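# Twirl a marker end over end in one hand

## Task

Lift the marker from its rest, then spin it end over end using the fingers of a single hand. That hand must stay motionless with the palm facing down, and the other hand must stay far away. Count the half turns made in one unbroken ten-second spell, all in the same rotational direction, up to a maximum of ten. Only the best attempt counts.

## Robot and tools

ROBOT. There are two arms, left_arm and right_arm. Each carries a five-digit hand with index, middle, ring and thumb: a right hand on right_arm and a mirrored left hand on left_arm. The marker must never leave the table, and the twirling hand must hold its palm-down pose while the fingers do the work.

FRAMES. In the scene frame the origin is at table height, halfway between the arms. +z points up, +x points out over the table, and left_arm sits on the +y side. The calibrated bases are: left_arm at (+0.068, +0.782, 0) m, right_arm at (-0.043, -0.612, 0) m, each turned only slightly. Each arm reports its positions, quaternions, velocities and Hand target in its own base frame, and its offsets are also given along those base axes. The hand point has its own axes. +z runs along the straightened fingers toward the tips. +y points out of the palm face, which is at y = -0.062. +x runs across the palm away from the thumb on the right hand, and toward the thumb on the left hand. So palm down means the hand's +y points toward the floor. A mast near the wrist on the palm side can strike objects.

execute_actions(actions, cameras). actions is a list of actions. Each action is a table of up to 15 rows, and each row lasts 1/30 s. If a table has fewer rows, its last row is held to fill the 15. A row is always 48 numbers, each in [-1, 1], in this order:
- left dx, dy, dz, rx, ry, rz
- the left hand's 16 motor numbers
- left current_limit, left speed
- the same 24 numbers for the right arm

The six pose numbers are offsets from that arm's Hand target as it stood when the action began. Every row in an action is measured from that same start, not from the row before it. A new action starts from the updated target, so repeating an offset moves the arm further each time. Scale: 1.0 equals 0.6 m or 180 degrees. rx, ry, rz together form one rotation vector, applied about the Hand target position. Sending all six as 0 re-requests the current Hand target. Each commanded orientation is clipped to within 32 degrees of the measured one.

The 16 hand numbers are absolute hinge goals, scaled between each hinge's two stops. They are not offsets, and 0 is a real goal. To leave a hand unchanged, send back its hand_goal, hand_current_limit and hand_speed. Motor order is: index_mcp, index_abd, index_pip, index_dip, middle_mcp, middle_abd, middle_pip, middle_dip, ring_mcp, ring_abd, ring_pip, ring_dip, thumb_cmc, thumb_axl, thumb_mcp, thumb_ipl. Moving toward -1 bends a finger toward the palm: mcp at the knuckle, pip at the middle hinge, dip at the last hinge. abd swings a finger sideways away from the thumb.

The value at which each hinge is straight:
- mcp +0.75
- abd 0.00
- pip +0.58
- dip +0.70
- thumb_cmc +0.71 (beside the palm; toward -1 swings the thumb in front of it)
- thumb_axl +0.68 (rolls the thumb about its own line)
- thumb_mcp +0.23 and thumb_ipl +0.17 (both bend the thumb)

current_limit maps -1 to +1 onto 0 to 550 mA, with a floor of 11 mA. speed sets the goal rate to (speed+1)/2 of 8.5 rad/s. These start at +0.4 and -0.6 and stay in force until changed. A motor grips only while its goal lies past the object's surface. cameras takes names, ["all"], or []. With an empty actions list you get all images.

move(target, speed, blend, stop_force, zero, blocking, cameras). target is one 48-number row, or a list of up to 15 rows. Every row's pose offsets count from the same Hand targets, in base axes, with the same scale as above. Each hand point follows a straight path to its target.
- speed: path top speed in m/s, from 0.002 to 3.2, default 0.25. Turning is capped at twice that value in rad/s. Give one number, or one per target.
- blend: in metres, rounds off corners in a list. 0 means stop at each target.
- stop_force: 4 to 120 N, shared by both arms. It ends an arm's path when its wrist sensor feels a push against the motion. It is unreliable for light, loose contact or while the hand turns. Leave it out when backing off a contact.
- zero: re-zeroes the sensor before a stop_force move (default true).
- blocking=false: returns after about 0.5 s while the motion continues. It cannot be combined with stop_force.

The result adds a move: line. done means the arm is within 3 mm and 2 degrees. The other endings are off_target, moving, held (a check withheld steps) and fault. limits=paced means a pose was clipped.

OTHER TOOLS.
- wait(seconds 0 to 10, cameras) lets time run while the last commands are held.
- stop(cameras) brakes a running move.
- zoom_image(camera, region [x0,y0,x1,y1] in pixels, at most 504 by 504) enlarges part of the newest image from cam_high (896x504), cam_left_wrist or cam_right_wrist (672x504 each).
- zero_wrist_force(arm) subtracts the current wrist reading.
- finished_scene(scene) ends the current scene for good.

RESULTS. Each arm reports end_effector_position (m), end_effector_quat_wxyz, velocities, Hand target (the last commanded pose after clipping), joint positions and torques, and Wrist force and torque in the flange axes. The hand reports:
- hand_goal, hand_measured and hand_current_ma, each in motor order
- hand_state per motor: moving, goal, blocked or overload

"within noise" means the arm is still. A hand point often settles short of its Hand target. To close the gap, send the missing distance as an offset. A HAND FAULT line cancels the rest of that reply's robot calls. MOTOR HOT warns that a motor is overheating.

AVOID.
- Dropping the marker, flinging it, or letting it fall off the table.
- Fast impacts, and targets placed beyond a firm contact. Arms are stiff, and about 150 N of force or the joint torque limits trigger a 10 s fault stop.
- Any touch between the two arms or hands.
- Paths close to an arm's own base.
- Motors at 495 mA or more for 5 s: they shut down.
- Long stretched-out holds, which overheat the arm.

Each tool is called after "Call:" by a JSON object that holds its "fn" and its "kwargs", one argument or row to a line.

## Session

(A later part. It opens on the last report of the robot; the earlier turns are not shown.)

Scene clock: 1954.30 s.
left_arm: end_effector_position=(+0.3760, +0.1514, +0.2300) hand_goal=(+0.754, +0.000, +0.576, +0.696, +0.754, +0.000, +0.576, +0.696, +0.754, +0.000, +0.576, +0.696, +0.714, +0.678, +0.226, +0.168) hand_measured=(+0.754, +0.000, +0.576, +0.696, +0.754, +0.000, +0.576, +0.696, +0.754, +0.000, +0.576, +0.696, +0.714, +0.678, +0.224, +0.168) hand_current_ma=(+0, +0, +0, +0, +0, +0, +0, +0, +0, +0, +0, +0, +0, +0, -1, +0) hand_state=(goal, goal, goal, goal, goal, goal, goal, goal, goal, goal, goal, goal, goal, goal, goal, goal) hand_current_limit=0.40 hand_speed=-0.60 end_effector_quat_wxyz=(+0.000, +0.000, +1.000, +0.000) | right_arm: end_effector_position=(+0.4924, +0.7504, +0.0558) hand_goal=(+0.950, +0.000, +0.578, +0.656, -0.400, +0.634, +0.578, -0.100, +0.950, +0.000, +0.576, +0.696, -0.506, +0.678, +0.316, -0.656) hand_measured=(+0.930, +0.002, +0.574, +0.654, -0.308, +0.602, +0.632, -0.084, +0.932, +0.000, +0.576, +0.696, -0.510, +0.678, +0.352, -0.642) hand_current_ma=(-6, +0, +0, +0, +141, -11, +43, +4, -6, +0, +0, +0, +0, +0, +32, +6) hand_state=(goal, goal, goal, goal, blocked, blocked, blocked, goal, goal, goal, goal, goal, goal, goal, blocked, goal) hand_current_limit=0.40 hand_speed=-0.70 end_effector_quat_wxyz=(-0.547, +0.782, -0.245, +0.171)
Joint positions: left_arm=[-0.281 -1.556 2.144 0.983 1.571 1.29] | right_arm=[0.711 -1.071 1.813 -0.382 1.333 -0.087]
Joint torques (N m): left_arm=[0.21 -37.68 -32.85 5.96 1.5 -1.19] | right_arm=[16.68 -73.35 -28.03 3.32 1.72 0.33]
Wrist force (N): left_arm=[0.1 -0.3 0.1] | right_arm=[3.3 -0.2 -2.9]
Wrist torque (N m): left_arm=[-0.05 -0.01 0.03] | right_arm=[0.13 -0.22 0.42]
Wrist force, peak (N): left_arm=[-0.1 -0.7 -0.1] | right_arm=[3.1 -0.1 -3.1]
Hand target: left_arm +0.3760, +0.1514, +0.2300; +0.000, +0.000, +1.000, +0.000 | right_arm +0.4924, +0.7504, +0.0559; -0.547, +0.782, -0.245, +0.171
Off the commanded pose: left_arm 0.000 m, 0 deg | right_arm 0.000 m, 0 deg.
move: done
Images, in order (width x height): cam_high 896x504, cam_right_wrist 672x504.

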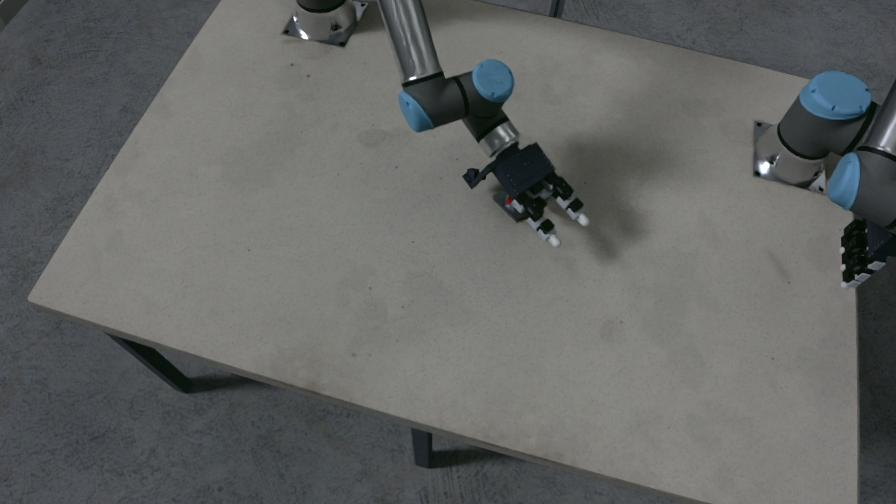

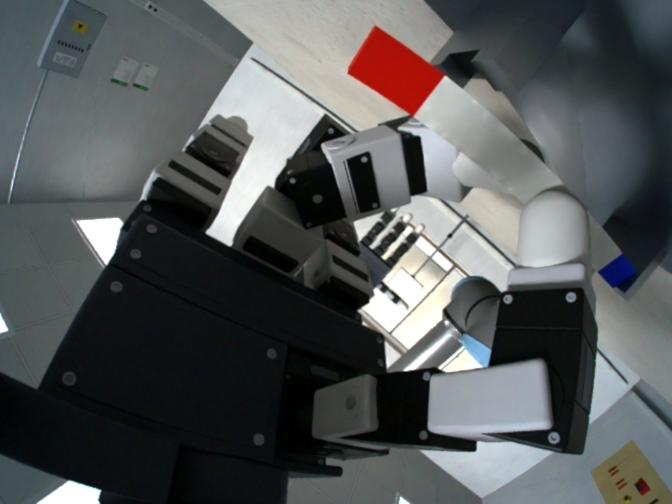

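Call:
{"fn": "move", "kwargs": {
  "target": [
    [0,0,0,0,0,0,0.754,0,0.576,0.696,0.754,0,0.576,0.696,0.754,0,0.576,0.696,0.714,0.678,0.226,0.168,0.4,-0.6,0,0,0.04,0,0,0,0.95,0.0,0.577,0.656,-0.4,0.633,0.577,-0.101,0.95,0,0.576,0.696,-0.506,0.677,0.315,-0.657,0.4,-0.7],
    [0,0,0,0,0,0,0.754,0,0.576,0.696,0.754,0,0.576,0.696,0.754,0,0.576,0.696,0.714,0.678,0.226,0.168,0.4,-0.6,-0.0205,0.0144,0.04,0,0,0,0.95,0.0,0.577,0.656,-0.4,0.633,0.577,-0.101,0.95,0,0.576,0.696,-0.506,0.677,0.315,-0.657,0.4,-0.7],
    [0,0,0,0,0,0,0.754,0,0.576,0.696,0.754,0,0.576,0.696,0.754,0,0.576,0.696,0.714,0.678,0.226,0.168,0.4,-0.6,-0.0205,0.0144,0.012,0,0,0,0.95,0.0,0.577,0.656,-0.4,0.633,0.577,-0.101,0.95,0,0.576,0.696,-0.506,0.677,0.315,-0.657,0.4,-0.7]
  ],
  "speed": [0.05, 0.05, 0.03],
  "cameras": ["cam_right_wrist", "cam_high"]
}}

Call:
{"fn": "zoom_image", "kwargs": {
  "camera": "cam_right_wrist",
  "region": [336, 0, 672, 300]
}}

Call:
{"fn": "zoom_image", "kwargs": {
  "camera": "cam_right_wrist",
  "region": [572, 200, 672, 300]
}}

Call:
{"fn": "zoom_image", "kwargs": {
  "camera": "cam_high",
  "region": [495, 180, 535, 220]
}}

Scene clock: 2006.97 s.
left_arm: end_effector_position=(+0.3760, +0.1514, +0.2300) hand_goal=(+0.754, +0.000, +0.576, +0.696, +0.754, +0.000, +0.576, +0.696, +0.754, +0.000, +0.576, +0.696, +0.714, +0.678, +0.226, +0.168) hand_measured=(+0.754, +0.000, +0.576, +0.696, +0.754, +0.000, +0.576, +0.696, +0.754, +0.000, +0.576, +0.696, +0.714, +0.678, +0.224, +0.168) hand_current_ma=(+0, +0, +0, +0, +0, +0, +0, +0, +0, +0, +0, +0, +0, +0, -1, +0) hand_state=(goal, goal, goal, goal, goal, goal, goal, goal, goal, goal, goal, goal, goal, goal, goal, goal) hand_current_limit=0.40 hand_speed=-0.60 end_effector_quat_wxyz=(+0.000, +0.000, +1.000, +0.000) | right_arm: end_effector_position=(+0.4801, +0.7590, +0.0629) hand_goal=(+0.950, +0.000, +0.578, +0.656, -0.400, +0.634, +0.578, -0.100, +0.950, +0.000, +0.576, +0.696, -0.506, +0.678, +0.316, -0.656) hand_measured=(+0.930, +0.002, +0.574, +0.654, -0.308, +0.602, +0.632, -0.082, +0.932, +0.000, +0.576, +0.696, -0.506, +0.678, +0.352, -0.642) hand_current_ma=(-6, +0, +0, +0, +141, -12, +43, +5, -6, +0, +0, +0, +0, +0, +32, +6) hand_state=(goal, goal, goal, goal, blocked, blocked, blocked, goal, goal, goal, goal, goal, goal, goal, blocked, goal) hand_current_limit=0.40 hand_speed=-0.70 end_effector_quat_wxyz=(-0.547, +0.782, -0.245, +0.171) end_effector_velocity=(-0.001, -0.001, +0.001) end_effector_angular_velocity=(-0.002, +0.003, -0.001)
Joint positions: left_arm=[-0.281 -1.556 2.144 0.983 1.571 1.29] | right_arm=[0.733 -1.079 1.81 -0.372 1.353 -0.079]
Joint velocities: left_arm=[within noise] | right_arm=[-0.001 -0.002 0.001 0.005 0 0.001]
Joint torques (N m): left_arm=[0.01 -37.5 -33.05 6.1 1.54 -1.4] | right_arm=[-19.65 -81.94 -36.07 3.32 -3.86 -2.34]
Wrist force (N): left_arm=[-0.2 -0.3 -0.4] | right_arm=[0.7 1.8 -2.0]
Wrist torque (N m): left_arm=[-0.01 0.03 -0.01] | right_arm=[0.22 -0.09 0.31]
Wrist force, peak (N): left_arm=[-0.2 -0.1 -0.6] | right_arm=[3.2 -0.2 -3.2]
Hand target: left_arm +0.3760, +0.1514, +0.2300; +0.000, +0.000, +1.000, +0.000 | right_arm +0.4801, +0.7590, +0.0631; -0.547, +0.782, -0.245, +0.171
Off the commanded pose: left_arm 0.000 m, 0 deg | right_arm 0.000 m, 0 deg.
move: done
Images, in order (width x height): cam_high 896x504, cam_right_wrist 672x504.

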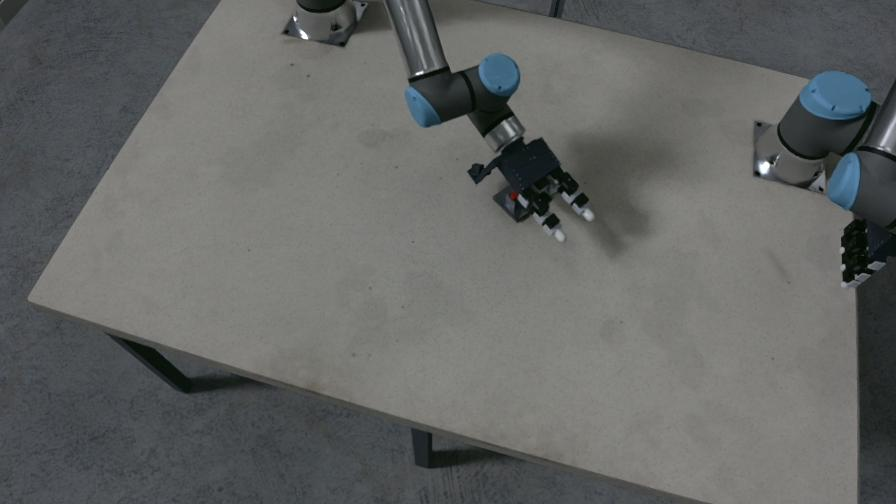

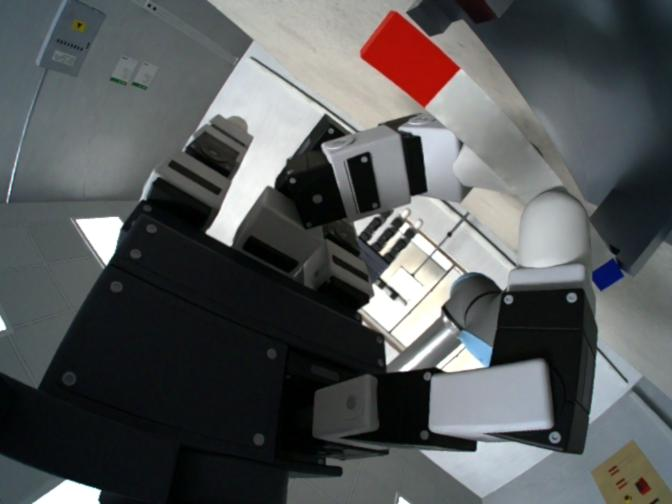

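Scaled by 1.500 from the camera's 672x504 image, which has a finer 960x720 frame.

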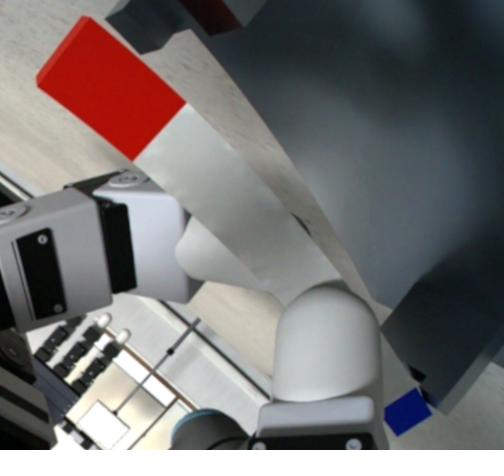

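Scaled by 5.040 from the camera's 672x504 image, which has a finer 960x720 frame.

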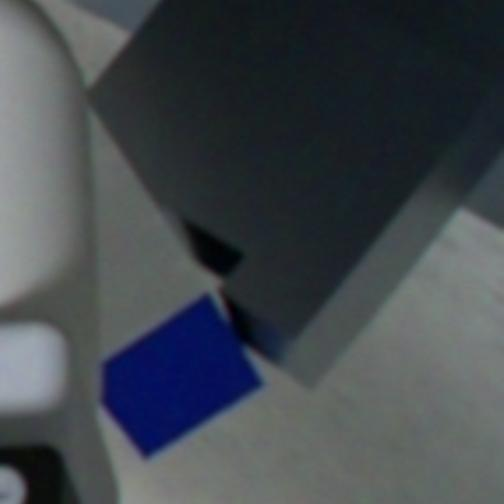

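Scaled by 12.600 from the camera's 896x504 image, which has a finer 1280x720 frame.

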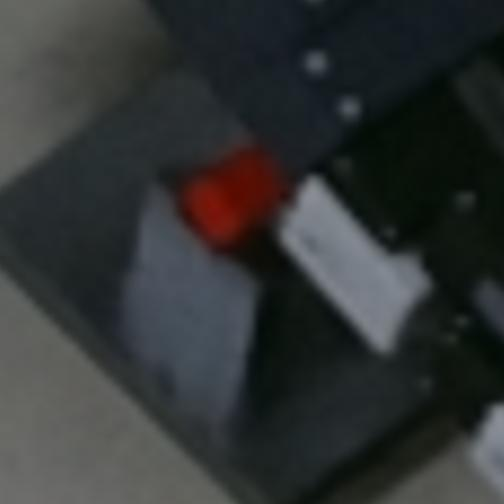

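Call:
{"fn": "move", "kwargs": {
  "target": [
    [0,0,0,0,0,0,0.754,0,0.576,0.696,0.754,0,0.576,0.696,0.754,0,0.576,0.696,0.714,0.678,0.226,0.168,0.4,-0.6,0.0131,-0.0031,0.003,0,0,0,0.95,0.0,0.577,0.656,-0.4,0.633,0.577,-0.101,0.95,0,0.576,0.696,-0.506,0.677,0.315,-0.657,0.4,-0.7],
    [0,0,0,0,0,0,0.754,0,0.576,0.696,0.754,0,0.576,0.696,0.754,0,0.576,0.696,0.714,0.678,0.226,0.168,0.4,-0.6,0.0131,-0.0031,-0.0045,0,0,0,0.95,0.0,0.577,0.656,-0.4,0.633,0.577,-0.101,0.95,0,0.576,0.696,-0.506,0.677,0.315,-0.657,0.4,-0.7]
  ],
  "speed": [0.05, 0.02],
  "stop_force": 6,
  "cameras": ["cam_right_wrist", "cam_high"]
}}

Call:
{"fn": "zoom_image", "kwargs": {
  "camera": "cam_right_wrist",
  "region": [336, 0, 672, 300]
}}

Call:
{"fn": "zoom_image", "kwargs": {
  "camera": "cam_right_wrist",
  "region": [572, 200, 672, 300]
}}

Call:
{"fn": "zoom_image", "kwargs": {
  "camera": "cam_high",
  "region": [495, 180, 535, 220]
}}

Scene clock: 2032.83 s.
left_arm: end_effector_position=(+0.3760, +0.1514, +0.2300) hand_goal=(+0.754, +0.000, +0.576, +0.696, +0.754, +0.000, +0.576, +0.696, +0.754, +0.000, +0.576, +0.696, +0.714, +0.678, +0.226, +0.168) hand_measured=(+0.754, +0.000, +0.576, +0.696, +0.754, +0.000, +0.576, +0.696, +0.754, +0.000, +0.576, +0.696, +0.714, +0.678, +0.224, +0.168) hand_current_ma=(+0, +0, +0, +0, +0, +0, +0, +0, +0, +0, +0, +0, +0, +0, -1, +0) hand_state=(goal, goal, goal, goal, goal, goal, goal, goal, goal, goal, goal, goal, goal, goal, goal, goal) hand_current_limit=0.40 hand_speed=-0.60 end_effector_quat_wxyz=(+0.000, +0.000, +1.000, +0.000) | right_arm: end_effector_position=(+0.4879, +0.7572, +0.0604) hand_goal=(+0.950, +0.000, +0.578, +0.656, -0.400, +0.634, +0.578, -0.100, +0.950, +0.000, +0.576, +0.696, -0.506, +0.678, +0.316, -0.656) hand_measured=(+0.930, +0.002, +0.574, +0.654, -0.308, +0.604, +0.632, -0.082, +0.932, +0.000, +0.576, +0.696, -0.506, +0.678, +0.352, -0.642) hand_current_ma=(-6, +0, +0, +0, +141, -10, +43, +5, -6, +0, +0, +0, +0, +0, +32, +6) hand_state=(goal, goal, goal, goal, blocked, blocked, blocked, goal, goal, goal, goal, goal, goal, goal, blocked, goal) hand_current_limit=0.40 hand_speed=-0.70 end_effector_quat_wxyz=(-0.547, +0.782, -0.245, +0.171)
Joint positions: left_arm=[-0.281 -1.556 2.144 0.983 1.571 1.29] | right_arm=[0.723 -1.073 1.805 -0.373 1.344 -0.082]
Joint torques (N m): left_arm=[-0.26 -38.54 -32.24 5.85 1.55 -1.44] | right_arm=[19.01 -81.54 -37.92 3.57 2.96 2.64]
Wrist force (N): left_arm=[-0.1 -0.3 -0.5] | right_arm=[0.8 2.2 -2.3]
Wrist torque (N m): left_arm=[0.00 0.01 0.00] | right_arm=[0.29 -0.09 0.44]
Wrist force, peak (N): left_arm=[-0.4 -0.5 -0.2] | right_arm=[0.8 2.2 -2.3]
Hand target: left_arm +0.3760, +0.1514, +0.2300; +0.000, +0.000, +1.000, +0.000 | right_arm +0.4879, +0.7572, +0.0604; -0.547, +0.782, -0.245, +0.171
Off the commanded pose: left_arm 0.000 m, 0 deg | right_arm 0.000 m, 0 deg.
move: done
Images, in order (width x height): cam_high 896x504, cam_right_wrist 672x504.

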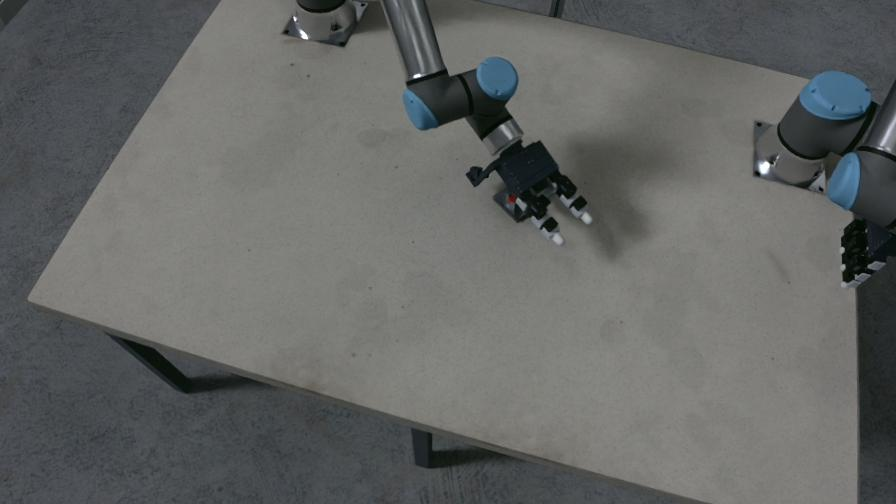

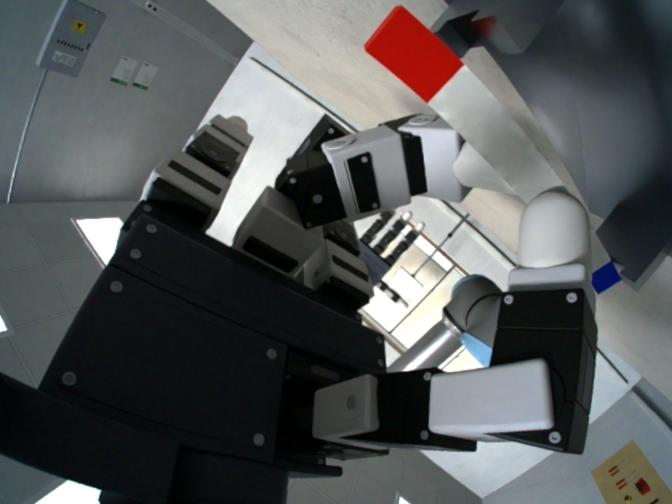

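Scaled by 1.500 from the camera's 672x504 image, which has a finer 960x720 frame.

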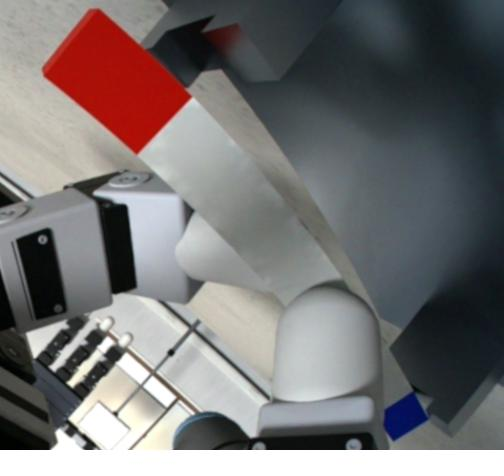

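Scaled by 5.040 from the camera's 672x504 image, which has a finer 960x720 frame.

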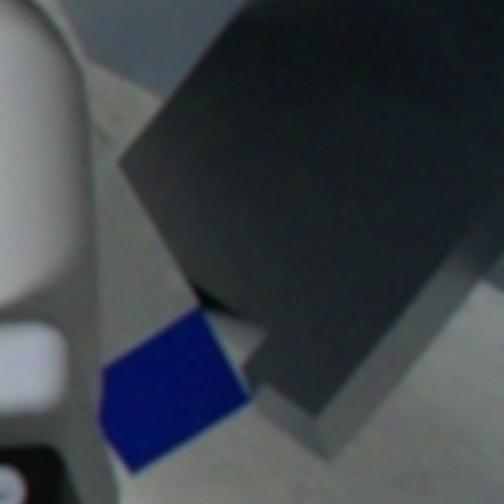

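Scaled by 12.600 from the camera's 896x504 image, which has a finer 1280x720 frame.

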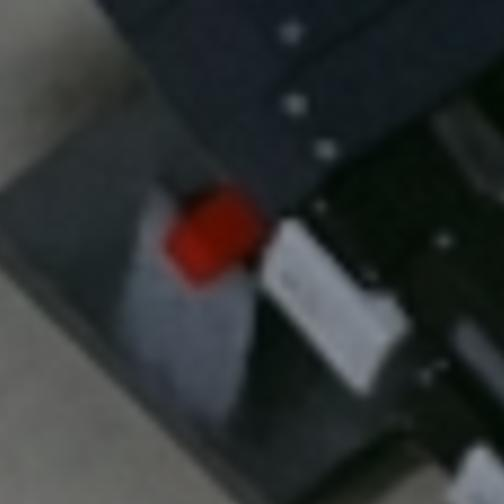

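Call:
{"fn": "move", "kwargs": {
  "target": [0,0,0,0,0,0,0.754,0,0.576,0.696,0.754,0,0.576,0.696,0.754,0,0.576,0.696,0.714,0.678,0.226,0.168,0.4,-0.6,0,0,-0.008,0,0,0,0.95,0.0,0.577,0.656,-0.4,0.633,0.577,-0.101,0.95,0,0.576,0.696,-0.506,0.677,0.315,-0.657,0.4,-0.7],
  "speed": 0.02,
  "stop_force": 5,
  "cameras": ["cam_right_wrist", "cam_high"]
}}

Call:
{"fn": "zoom_image", "kwargs": {
  "camera": "cam_right_wrist",
  "region": [336, 0, 672, 300]
}}

Call:
{"fn": "zoom_image", "kwargs": {
  "camera": "cam_right_wrist",
  "region": [572, 200, 672, 300]
}}

Call:
{"fn": "zoom_image", "kwargs": {
  "camera": "cam_high",
  "region": [495, 180, 535, 220]
}}

Scene clock: 2045.67 s.
left_arm: end_effector_position=(+0.3760, +0.1514, +0.2300) hand_goal=(+0.754, +0.000, +0.576, +0.696, +0.754, +0.000, +0.576, +0.696, +0.754, +0.000, +0.576, +0.696, +0.714, +0.678, +0.226, +0.168) hand_measured=(+0.754, +0.000, +0.576, +0.696, +0.754, +0.000, +0.576, +0.696, +0.754, +0.000, +0.576, +0.696, +0.714, +0.678, +0.224, +0.168) hand_current_ma=(+0, +0, +0, +0, +0, +0, +0, +0, +0, +0, +0, +0, +0, +0, -1, +0) hand_state=(goal, goal, goal, goal, goal, goal, goal, goal, goal, goal, goal, goal, goal, goal, goal, goal) hand_current_limit=0.40 hand_speed=-0.60 end_effector_quat_wxyz=(+0.000, +0.000, +1.000, +0.000) | right_arm: end_effector_position=(+0.4880, +0.7572, +0.0586) hand_goal=(+0.950, +0.000, +0.578, +0.656, -0.400, +0.634, +0.578, -0.100, +0.950, +0.000, +0.576, +0.696, -0.506, +0.678, +0.316, -0.656) hand_measured=(+0.930, +0.002, +0.574, +0.654, -0.308, +0.620, +0.632, -0.084, +0.932, +0.000, +0.576, +0.696, -0.502, +0.680, +0.358, -0.652) hand_current_ma=(-6, +0, +0, +0, +141, -2, +43, +4, -6, +0, +0, +0, +0, +0, +45, +1) hand_state=(goal, goal, goal, goal, blocked, goal, blocked, goal, goal, goal, goal, goal, goal, goal, blocked, goal) hand_current_limit=0.40 hand_speed=-0.70 end_effector_quat_wxyz=(-0.547, +0.782, -0.245, +0.171)
Joint positions: left_arm=[-0.281 -1.556 2.144 0.983 1.571 1.29] | right_arm=[0.723 -1.071 1.806 -0.376 1.344 -0.082]
Joint torques (N m): left_arm=[-0.47 -37.75 -33.22 5.96 1.47 -1.44] | right_arm=[19.64 -80.94 -38.76 3.46 2.75 2.46]
Wrist force (N): left_arm=[0.0 -0.3 0.0] | right_arm=[0.6 1.1 -2.6]
Wrist torque (N m): left_arm=[-0.04 0.00 0.02] | right_arm=[0.21 -0.06 0.42]
Wrist force, peak (N): left_arm=[-0.2 -0.5 -0.5] | right_arm=[1.6 -3.1 -4.8]
Hand target: left_arm +0.3760, +0.1514, +0.2300; +0.000, +0.000, +1.000, +0.000 | right_arm +0.4880, +0.7573, +0.0586; -0.547, +0.782, -0.245, +0.171 (not the last commanded pose)
Off the commanded pose: left_arm 0.000 m, 0 deg | right_arm 0.003 m, 0 deg.
move: contact (right_arm)
Images, in order (width x height): cam_high 896x504, cam_right_wrist 672x504.

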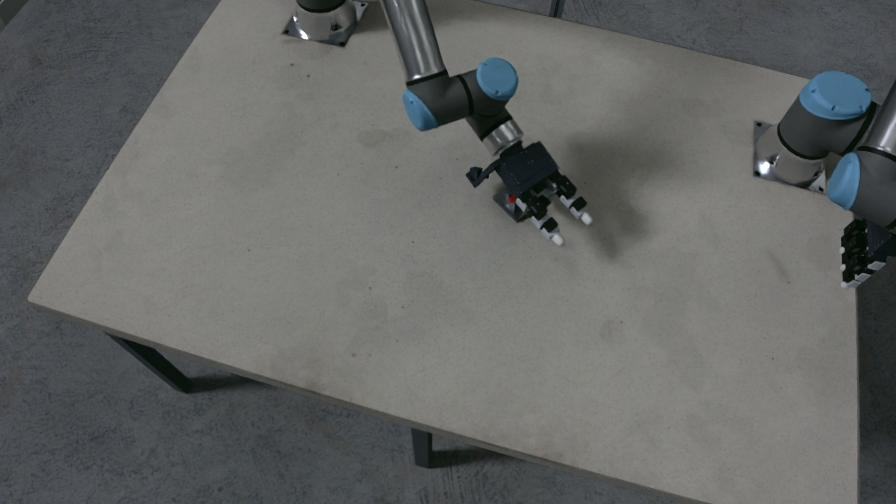

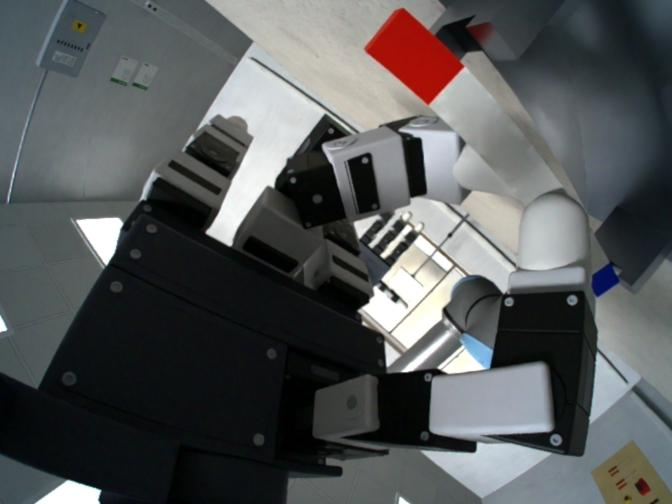

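Scaled by 1.500 from the camera's 672x504 image, which has a finer 960x720 frame.

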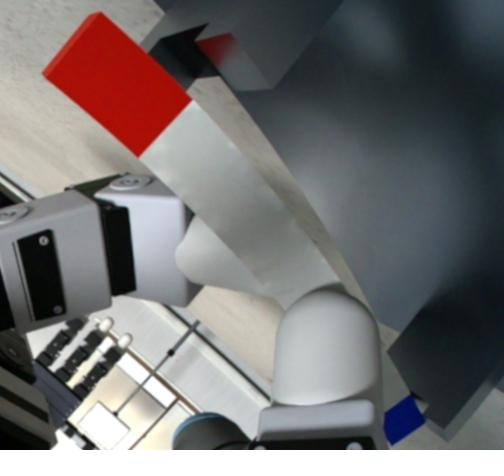

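Scaled by 5.040 from the camera's 672x504 image, which has a finer 960x720 frame.

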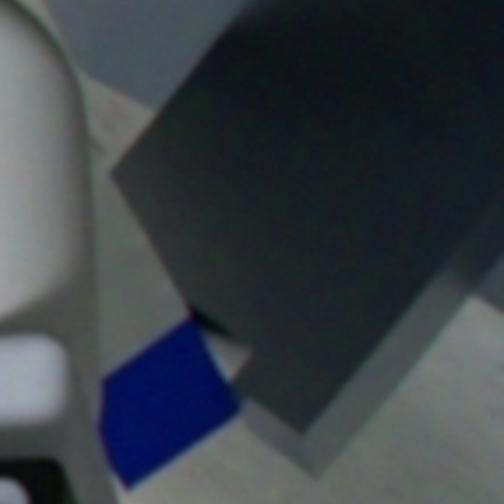

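Scaled by 12.600 from the camera's 896x504 image, which has a finer 1280x720 frame.

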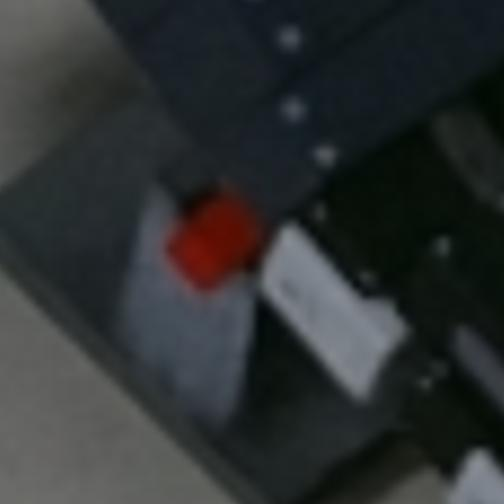

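Call:
{"fn": "move", "kwargs": {
  "target": [
    [0,0,0,0,0,0,0.754,0,0.576,0.696,0.754,0,0.576,0.696,0.754,0,0.576,0.696,0.714,0.678,0.226,0.168,0.4,-0.6,0,0,0.01,0,0,0,0.95,0.0,0.577,0.656,-0.4,0.633,0.577,-0.101,0.95,0,0.576,0.696,-0.506,0.677,0.315,-0.657,0.4,-0.7],
    [0,0,0,0,0,0,0.754,0,0.576,0.696,0.754,0,0.576,0.696,0.754,0,0.576,0.696,0.714,0.678,0.226,0.168,0.4,-0.6,0,-0.006,0.01,0,0,0.0133,0.95,0.0,0.577,0.656,-0.4,0.633,0.577,-0.101,0.95,0,0.576,0.696,-0.506,0.677,0.315,-0.657,0.4,-0.7],
    [0,0,0,0,0,0,0.754,0,0.576,0.696,0.754,0,0.576,0.696,0.754,0,0.576,0.696,0.714,0.678,0.226,0.168,0.4,-0.6,0,-0.006,0,0,0,0.0133,0.95,0.0,0.577,0.656,-0.4,0.633,0.577,-0.101,0.95,0,0.576,0.696,-0.506,0.677,0.315,-0.657,0.4,-0.7]
  ],
  "speed": [0.05, 0.05, 0.03],
  "cameras": ["cam_right_wrist", "cam_high"]
}}

Call:
{"fn": "zoom_image", "kwargs": {
  "camera": "cam_right_wrist",
  "region": [336, 0, 672, 300]
}}

Call:
{"fn": "zoom_image", "kwargs": {
  "camera": "cam_right_wrist",
  "region": [572, 200, 672, 300]
}}

Call:
{"fn": "zoom_image", "kwargs": {
  "camera": "cam_high",
  "region": [495, 180, 535, 220]
}}

Scene clock: 2101.27 s.
left_arm: end_effector_position=(+0.3760, +0.1514, +0.2300) hand_goal=(+0.754, +0.000, +0.576, +0.696, +0.754, +0.000, +0.576, +0.696, +0.754, +0.000, +0.576, +0.696, +0.714, +0.678, +0.226, +0.168) hand_measured=(+0.754, +0.000, +0.576, +0.696, +0.754, +0.000, +0.576, +0.696, +0.754, +0.000, +0.576, +0.696, +0.714, +0.678, +0.224, +0.168) hand_current_ma=(+0, +0, +0, +0, +0, +0, +0, +0, +0, +0, +0, +0, +0, +0, -1, +0) hand_state=(goal, goal, goal, goal, goal, goal, goal, goal, goal, goal, goal, goal, goal, goal, goal, goal) hand_current_limit=0.40 hand_speed=-0.60 end_effector_quat_wxyz=(+0.000, +0.000, +1.000, +0.000) | right_arm: end_effector_position=(+0.4880, +0.7536, +0.0585) hand_goal=(+0.950, +0.000, +0.578, +0.656, -0.400, +0.634, +0.578, -0.100, +0.950, +0.000, +0.576, +0.696, -0.506, +0.678, +0.316, -0.656) hand_measured=(+0.930, +0.002, +0.574, +0.654, -0.308, +0.626, +0.632, -0.084, +0.932, +0.000, +0.576, +0.696, -0.500, +0.680, +0.358, -0.660) hand_current_ma=(-6, +0, +0, +0, +141, -1, +43, +4, -6, +0, +0, +0, +0, +0, +45, +0) hand_state=(goal, goal, goal, goal, blocked, goal, blocked, goal, goal, goal, goal, goal, goal, goal, blocked, goal) hand_current_limit=0.40 hand_speed=-0.70 end_effector_quat_wxyz=(-0.551, +0.787, -0.229, +0.159)
Joint positions: left_arm=[-0.281 -1.556 2.144 0.983 1.571 1.29] | right_arm=[0.707 -1.072 1.809 -0.372 1.29 -0.103]
Joint torques (N m): left_arm=[0.8 -40.01 -32.28 6.02 1.25 -1.4] | right_arm=[19.37 -77.79 -32.92 4.64 1.96 2.68]
Wrist force (N): left_arm=[0.0 -0.5 0.2] | right_arm=[1.5 -3.2 -3.1]
Wrist torque (N m): left_arm=[-0.08 0.01 0.02] | right_arm=[0.00 -0.12 0.42]
Wrist force, peak (N): left_arm=[0.2 -0.6 -0.3] | right_arm=[2.0 -4.4 -3.4]
Hand target: left_arm +0.3760, +0.1514, +0.2300; +0.000, +0.000, +1.000, +0.000 | right_arm +0.4880, +0.7537, +0.0586; -0.551, +0.787, -0.229, +0.159
Off the commanded pose: left_arm 0.000 m, 0 deg | right_arm 0.000 m, 0 deg.
move: done
Images, in order (width x height): cam_high 896x504, cam_right_wrist 672x504.

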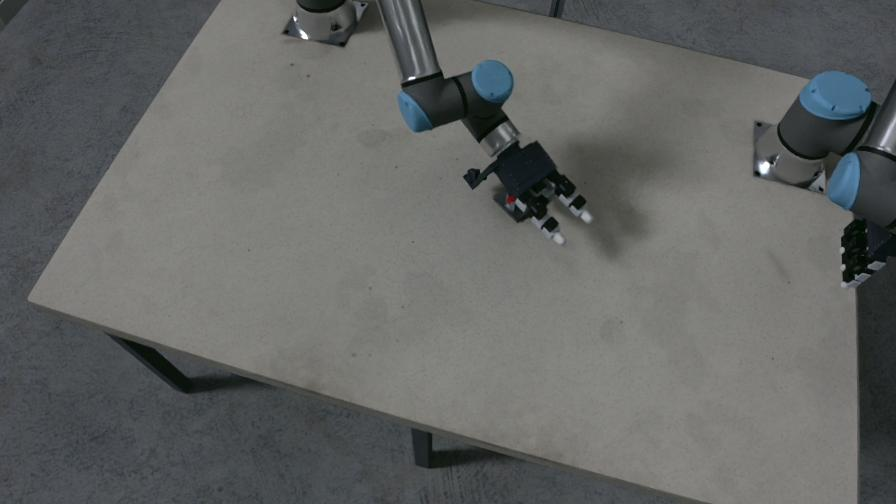

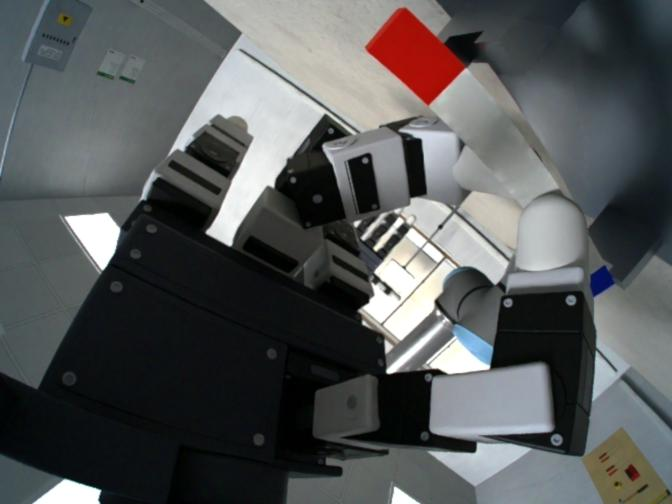

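Scaled by 1.500 from the camera's 672x504 image, which has a finer 960x720 frame.

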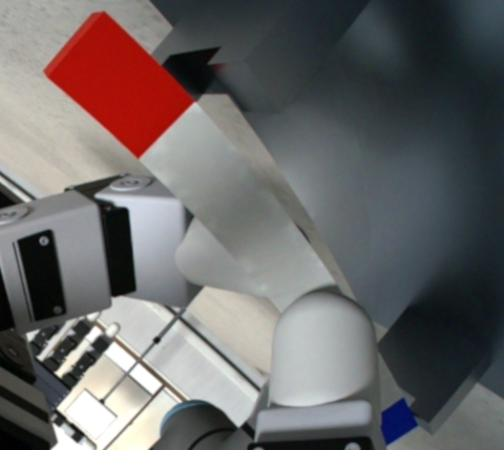

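Scaled by 5.040 from the camera's 672x504 image, which has a finer 960x720 frame.

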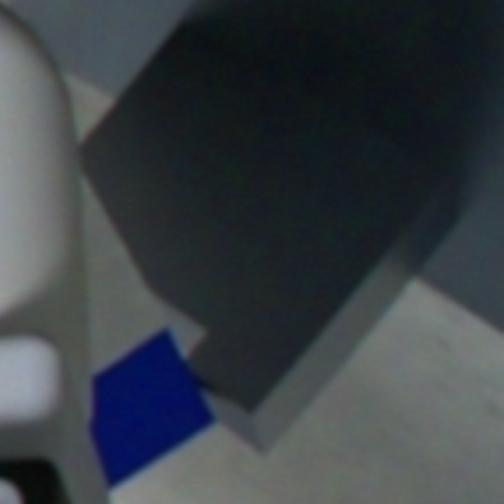

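Scaled by 12.600 from the camera's 896x504 image, which has a finer 1280x720 frame.

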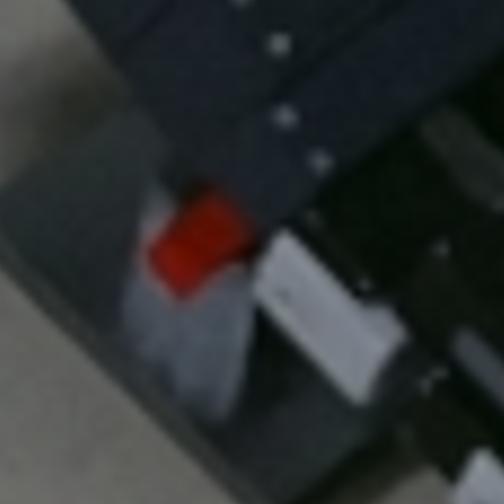

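Call:
{"fn": "move", "kwargs": {
  "target": [
    [0,0,0,0,0,0,0.754,0,0.576,0.696,0.754,0,0.576,0.696,0.754,0,0.576,0.696,0.714,0.678,0.226,0.168,0.4,-0.6,0,0,0.006,0,0,0,0.95,0.0,0.577,0.656,-0.4,0.633,0.577,-0.101,0.95,0,0.576,0.696,-0.506,0.677,0.315,-0.657,0.4,-0.7],
    [0,0,0,0,0,0,0.754,0,0.576,0.696,0.754,0,0.576,0.696,0.754,0,0.576,0.696,0.714,0.678,0.226,0.168,0.4,-0.6,0.0038,0.0055,0.006,0,0,0,0.95,0.0,0.577,0.656,-0.4,0.633,0.577,-0.101,0.95,0,0.576,0.696,-0.506,0.677,0.315,-0.657,0.4,-0.7]
  ],
  "speed": [0.05, 0.03],
  "cameras": []
}}

Call:
{"fn": "move", "kwargs": {
  "target": [0,0,0,0,0,0,0.754,0,0.576,0.696,0.754,0,0.576,0.696,0.754,0,0.576,0.696,0.714,0.678,0.226,0.168,0.4,-0.6,0,0,-0.016,0,0,0,0.95,0.0,0.577,0.656,-0.4,0.633,0.577,-0.101,0.95,0,0.576,0.696,-0.506,0.677,0.315,-0.657,0.4,-0.7],
  "speed": 0.01,
  "stop_force": 5,
  "cameras": ["cam_right_wrist", "cam_high"]
}}

Call:
{"fn": "zoom_image", "kwargs": {
  "camera": "cam_right_wrist",
  "region": [336, 0, 672, 300]
}}

Call:
{"fn": "zoom_image", "kwargs": {
  "camera": "cam_right_wrist",
  "region": [572, 200, 672, 300]
}}

Call:
{"fn": "zoom_image", "kwargs": {
  "camera": "cam_high",
  "region": [495, 180, 535, 220]
}}

Scene clock: 2129.13 s.
left_arm: end_effector_position=(+0.3760, +0.1514, +0.2300) hand_goal=(+0.754, +0.000, +0.576, +0.696, +0.754, +0.000, +0.576, +0.696, +0.754, +0.000, +0.576, +0.696, +0.714, +0.678, +0.226, +0.168) hand_measured=(+0.754, +0.000, +0.576, +0.696, +0.754, +0.000, +0.576, +0.696, +0.754, +0.000, +0.576, +0.696, +0.714, +0.678, +0.224, +0.168) hand_current_ma=(+0, +0, +0, +0, +0, +0, +0, +0, +0, +0, +0, +0, +0, +0, -1, +0) hand_state=(goal, goal, goal, goal, goal, goal, goal, goal, goal, goal, goal, goal, goal, goal, goal, goal) hand_current_limit=0.40 hand_speed=-0.60 end_effector_quat_wxyz=(+0.000, +0.000, +1.000, +0.000) | right_arm: end_effector_position=(+0.4902, +0.7570, +0.0621) hand_goal=(+0.950, +0.000, +0.578, +0.656, -0.400, +0.634, +0.578, -0.100, +0.950, +0.000, +0.576, +0.696, -0.506, +0.678, +0.316, -0.656) hand_measured=(+0.930, +0.002, +0.574, +0.654, -0.308, +0.620, +0.632, -0.080, +0.932, +0.000, +0.576, +0.696, -0.502, +0.680, +0.358, -0.652) hand_current_ma=(-6, +0, +0, +0, +141, -2, +43, +6, -6, +0, +0, +0, +0, +0, +45, +0) hand_state=(goal, goal, goal, goal, blocked, goal, blocked, goal, goal, goal, goal, goal, goal, goal, blocked, goal) hand_current_limit=0.40 hand_speed=-0.70 end_effector_quat_wxyz=(-0.551, +0.787, -0.229, +0.159) end_effector_velocity=(-0.003, -0.002, -0.002) end_effector_angular_velocity=(-0.002, +0.003, +0.000)
Joint positions: left_arm=[-0.281 -1.556 2.144 0.983 1.571 1.29] | right_arm=[0.709 -1.071 1.798 -0.363 1.292 -0.103]
Joint velocities: left_arm=[within noise] | right_arm=[0.001 -0.002 0.006 0 0 0.001]
Joint torques (N m): left_arm=[-0.55 -38.02 -32.41 5.79 1.51 -1.41] | right_arm=[-0.41 -80.59 -23.69 -2.03 0.27 1.69]
Wrist force (N): left_arm=[-0.2 -0.3 -0.2] | right_arm=[0.7 1.6 -2.1]
Wrist torque (N m): left_arm=[-0.02 0.03 -0.01] | right_arm=[0.20 -0.11 0.31]
Wrist force, peak (N): left_arm=[0.2 -0.6 -0.4] | right_arm=[1.7 -3.2 -3.0]
Hand target: left_arm +0.3760, +0.1514, +0.2300; +0.000, +0.000, +1.000, +0.000 | right_arm +0.4903, +0.7570, +0.0622; -0.551, +0.787, -0.229, +0.159
Off the commanded pose: left_arm 0.000 m, 0 deg | right_arm 0.000 m, 0 deg.
move: done
No camera images: "cameras" was empty.

Scene clock: 2130.67 s.
left_arm: end_effector_position=(+0.3760, +0.1514, +0.2300) hand_goal=(+0.754, +0.000, +0.576, +0.696, +0.754, +0.000, +0.576, +0.696, +0.754, +0.000, +0.576, +0.696, +0.714, +0.678, +0.226, +0.168) hand_measured=(+0.754, +0.000, +0.576, +0.696, +0.754, +0.000, +0.576, +0.696, +0.754, +0.000, +0.576, +0.696, +0.714, +0.678, +0.224, +0.168) hand_current_ma=(+0, +0, +0, +0, +0, +0, +0, +0, +0, +0, +0, +0, +0, +0, -1, +0) hand_state=(goal, goal, goal, goal, goal, goal, goal, goal, goal, goal, goal, goal, goal, goal, goal, goal) hand_current_limit=0.40 hand_speed=-0.60 end_effector_quat_wxyz=(+0.000, +0.000, +1.000, +0.000) | right_arm: end_effector_position=(+0.4903, +0.7570, +0.0583) hand_goal=(+0.950, +0.000, +0.578, +0.656, -0.400, +0.634, +0.578, -0.100, +0.950, +0.000, +0.576, +0.696, -0.506, +0.678, +0.316, -0.656) hand_measured=(+0.930, +0.002, +0.574, +0.654, -0.308, +0.622, +0.632, -0.082, +0.932, +0.000, +0.576, +0.696, -0.500, +0.680, +0.358, -0.658) hand_current_ma=(-6, +0, +0, +0, +141, -2, +43, +5, -6, +0, +0, +0, +0, +0, +45, +0) hand_state=(goal, goal, goal, goal, blocked, goal, blocked, goal, goal, goal, goal, goal, goal, goal, blocked, goal) hand_current_limit=0.40 hand_speed=-0.70 end_effector_quat_wxyz=(-0.551, +0.787, -0.229, +0.159)
Joint positions: left_arm=[-0.281 -1.556 2.144 0.983 1.571 1.29] | right_arm=[0.709 -1.066 1.8 -0.369 1.292 -0.103]
Joint torques (N m): left_arm=[-1 -39.83 -33 6 1.33 -1.51] | right_arm=[-1.14 -81.2 -37.71 3.7 -0.8 0.37]
Wrist force (N): left_arm=[-0.1 -0.3 -0.1] | right_arm=[0.8 -0.4 -2.8]
Wrist torque (N m): left_arm=[-0.04 0.01 0.01] | right_arm=[0.12 -0.11 0.35]
Wrist force, peak (N): left_arm=[-0.1 -0.6 -0.3] | right_arm=[1.6 -3.9 -2.9]
Hand target: left_arm +0.3760, +0.1514, +0.2300; +0.000, +0.000, +1.000, +0.000 | right_arm +0.4902, +0.7570, +0.0583; -0.551, +0.787, -0.229, +0.159 (not the last commanded pose)
Off the commanded pose: left_arm 0.000 m, 0 deg | right_arm 0.006 m, 0 deg.
move: contact (right_arm)
Images, in order (width x height): cam_high 896x504, cam_right_wrist 672x504.

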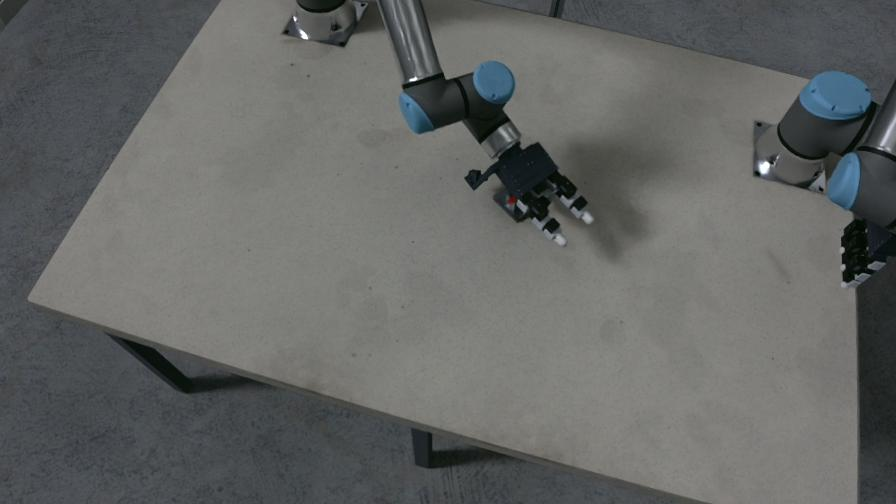

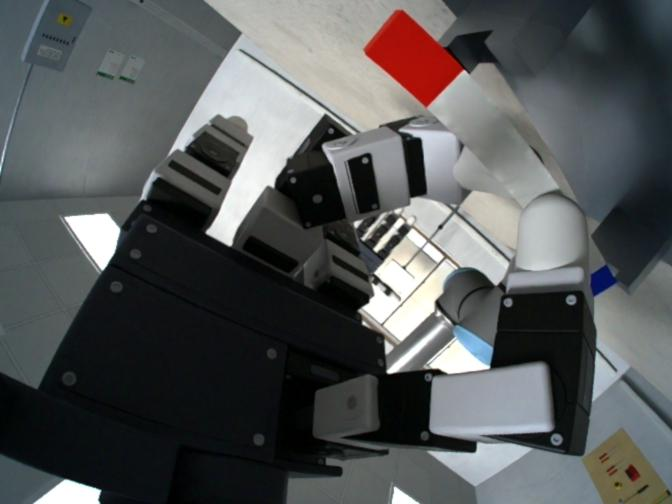

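Scaled by 1.500 from the camera's 672x504 image, which has a finer 960x720 frame.

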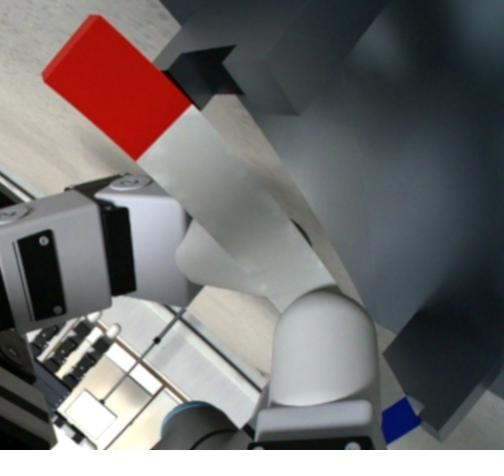

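Scaled by 5.040 from the camera's 672x504 image, which has a finer 960x720 frame.

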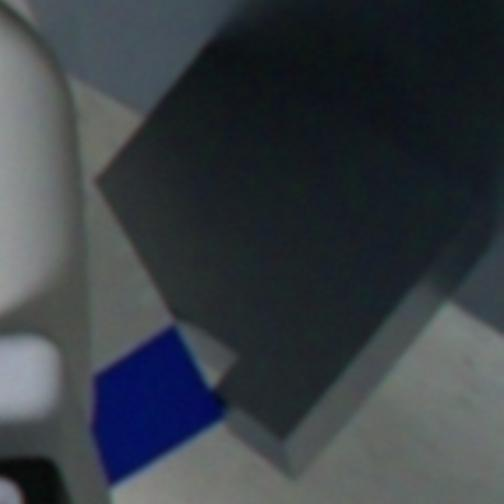

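Scaled by 12.600 from the camera's 896x504 image, which has a finer 1280x720 frame.

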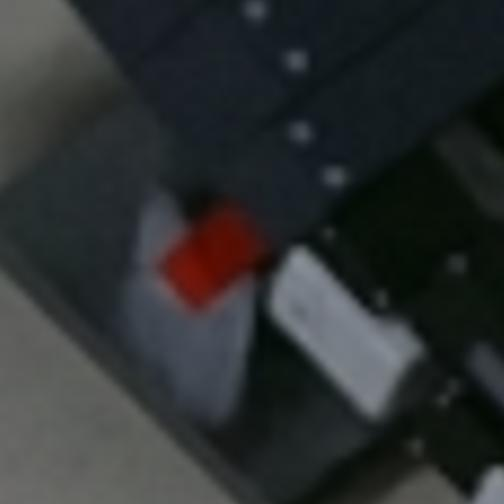

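Call:
{"fn": "execute_actions", "kwargs": {
  "actions": []
}}

Scene clock: 2175.57 s.
left_arm: end_effector_position=(+0.3760, +0.1514, +0.2300) hand_goal=(+0.754, +0.000, +0.576, +0.696, +0.754, +0.000, +0.576, +0.696, +0.754, +0.000, +0.576, +0.696, +0.714, +0.678, +0.226, +0.168) hand_measured=(+0.754, +0.000, +0.576, +0.696, +0.754, +0.000, +0.576, +0.696, +0.754, +0.000, +0.576, +0.696, +0.714, +0.678, +0.224, +0.168) hand_current_ma=(+0, +0, +0, +0, +0, +0, +0, +0, +0, +0, +0, +0, +0, +0, -1, +0) hand_state=(goal, goal, goal, goal, goal, goal, goal, goal, goal, goal, goal, goal, goal, goal, goal, goal) hand_current_limit=0.40 hand_speed=-0.60 end_effector_quat_wxyz=(+0.000, +0.000, +1.000, +0.000) | right_arm: end_effector_position=(+0.4902, +0.7570, +0.0583) hand_goal=(+0.950, +0.000, +0.578, +0.656, -0.400, +0.634, +0.578, -0.100, +0.950, +0.000, +0.576, +0.696, -0.506, +0.678, +0.316, -0.656) hand_measured=(+0.930, +0.002, +0.574, +0.654, -0.308, +0.622, +0.632, -0.082, +0.932, +0.000, +0.576, +0.696, -0.500, +0.680, +0.358, -0.658) hand_current_ma=(-6, +0, +0, +0, +141, -2, +43, +5, -6, +0, +0, +0, +0, +0, +45, +0) hand_state=(goal, goal, goal, goal, blocked, goal, blocked, goal, goal, goal, goal, goal, goal, goal, blocked, goal) hand_current_limit=0.40 hand_speed=-0.70 end_effector_quat_wxyz=(-0.551, +0.787, -0.229, +0.159)
Joint positions: left_arm=[-0.281 -1.556 2.144 0.983 1.571 1.29] | right_arm=[0.709 -1.066 1.8 -0.369 1.292 -0.103]
Joint velocities: within noise
Joint torques (N m): left_arm=[0.79 -38.71 -33.09 5.86 1.8 -1.29] | right_arm=[16.69 -81.2 -37.38 1.16 2.51 2.22]
Wrist force (N): left_arm=[-0.1 -0.3 -0.1] | right_arm=[0.8 -0.3 -2.7]
Wrist torque (N m): left_arm=[-0.02 0.02 0.00] | right_arm=[0.12 -0.12 0.34]
Wrist force, peak (N): left_arm=[0.0 -0.7 -0.2] | right_arm=[0.8 -0.5 -3.2]
Hand target: left_arm +0.3760, +0.1514, +0.2300; +0.000, +0.000, +1.000, +0.000 | right_arm +0.4902, +0.7570, +0.0583; -0.551, +0.787, -0.229, +0.159 (not the last commanded pose)
Off the commanded pose: left_arm 0.000 m, 0 deg | right_arm 0.006 m, 0 deg.

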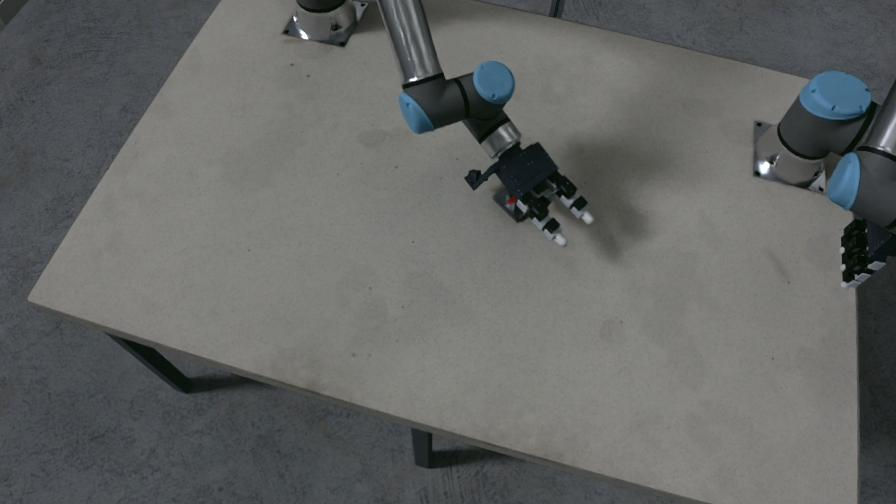

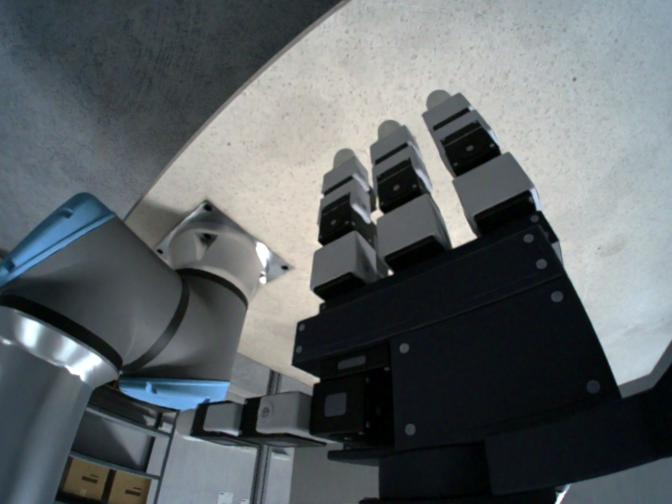

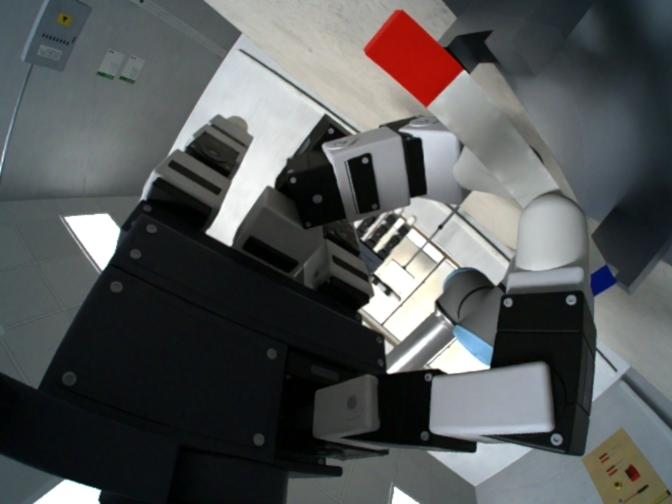

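Call:
{"fn": "zoom_image", "kwargs": {
  "camera": "cam_right_wrist",
  "region": [360, 0, 600, 180]
}}

Call:
{"fn": "zoom_image", "kwargs": {
  "camera": "cam_right_wrist",
  "region": [500, 140, 672, 320]
}}

Call:
{"fn": "zoom_image", "kwargs": {
  "camera": "cam_high",
  "region": [485, 165, 565, 230]
}}

Scaled by 2.100 from the camera's 672x504 image, which has a finer 960x720 frame.

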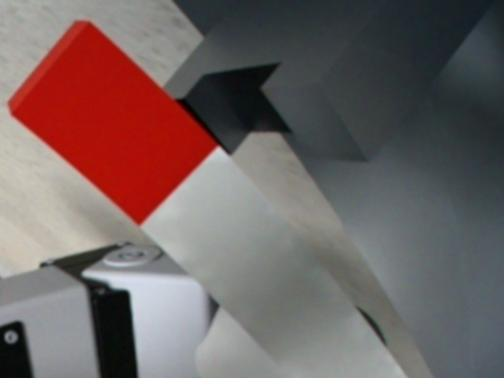

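Scaled by 2.800 from the camera's 672x504 image, which has a finer 960x720 frame.

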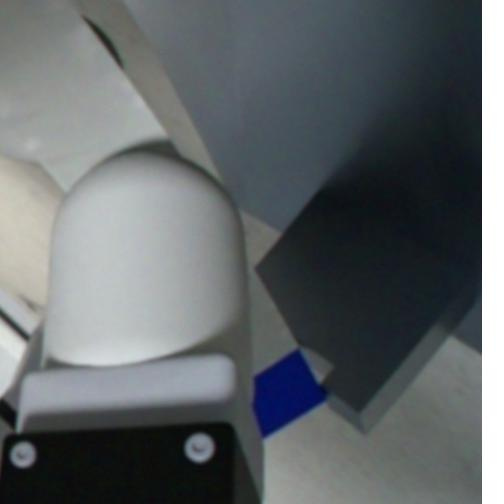

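Scaled by 6.300 from the camera's 896x504 image, which has a finer 1280x720 frame.

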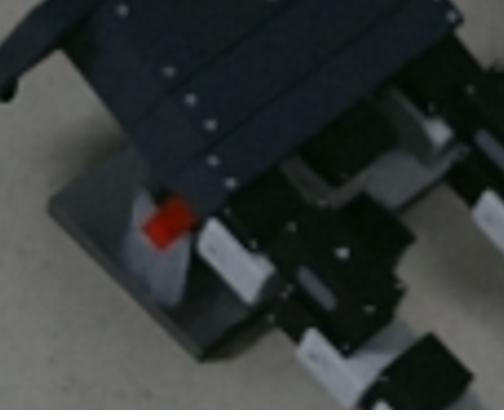

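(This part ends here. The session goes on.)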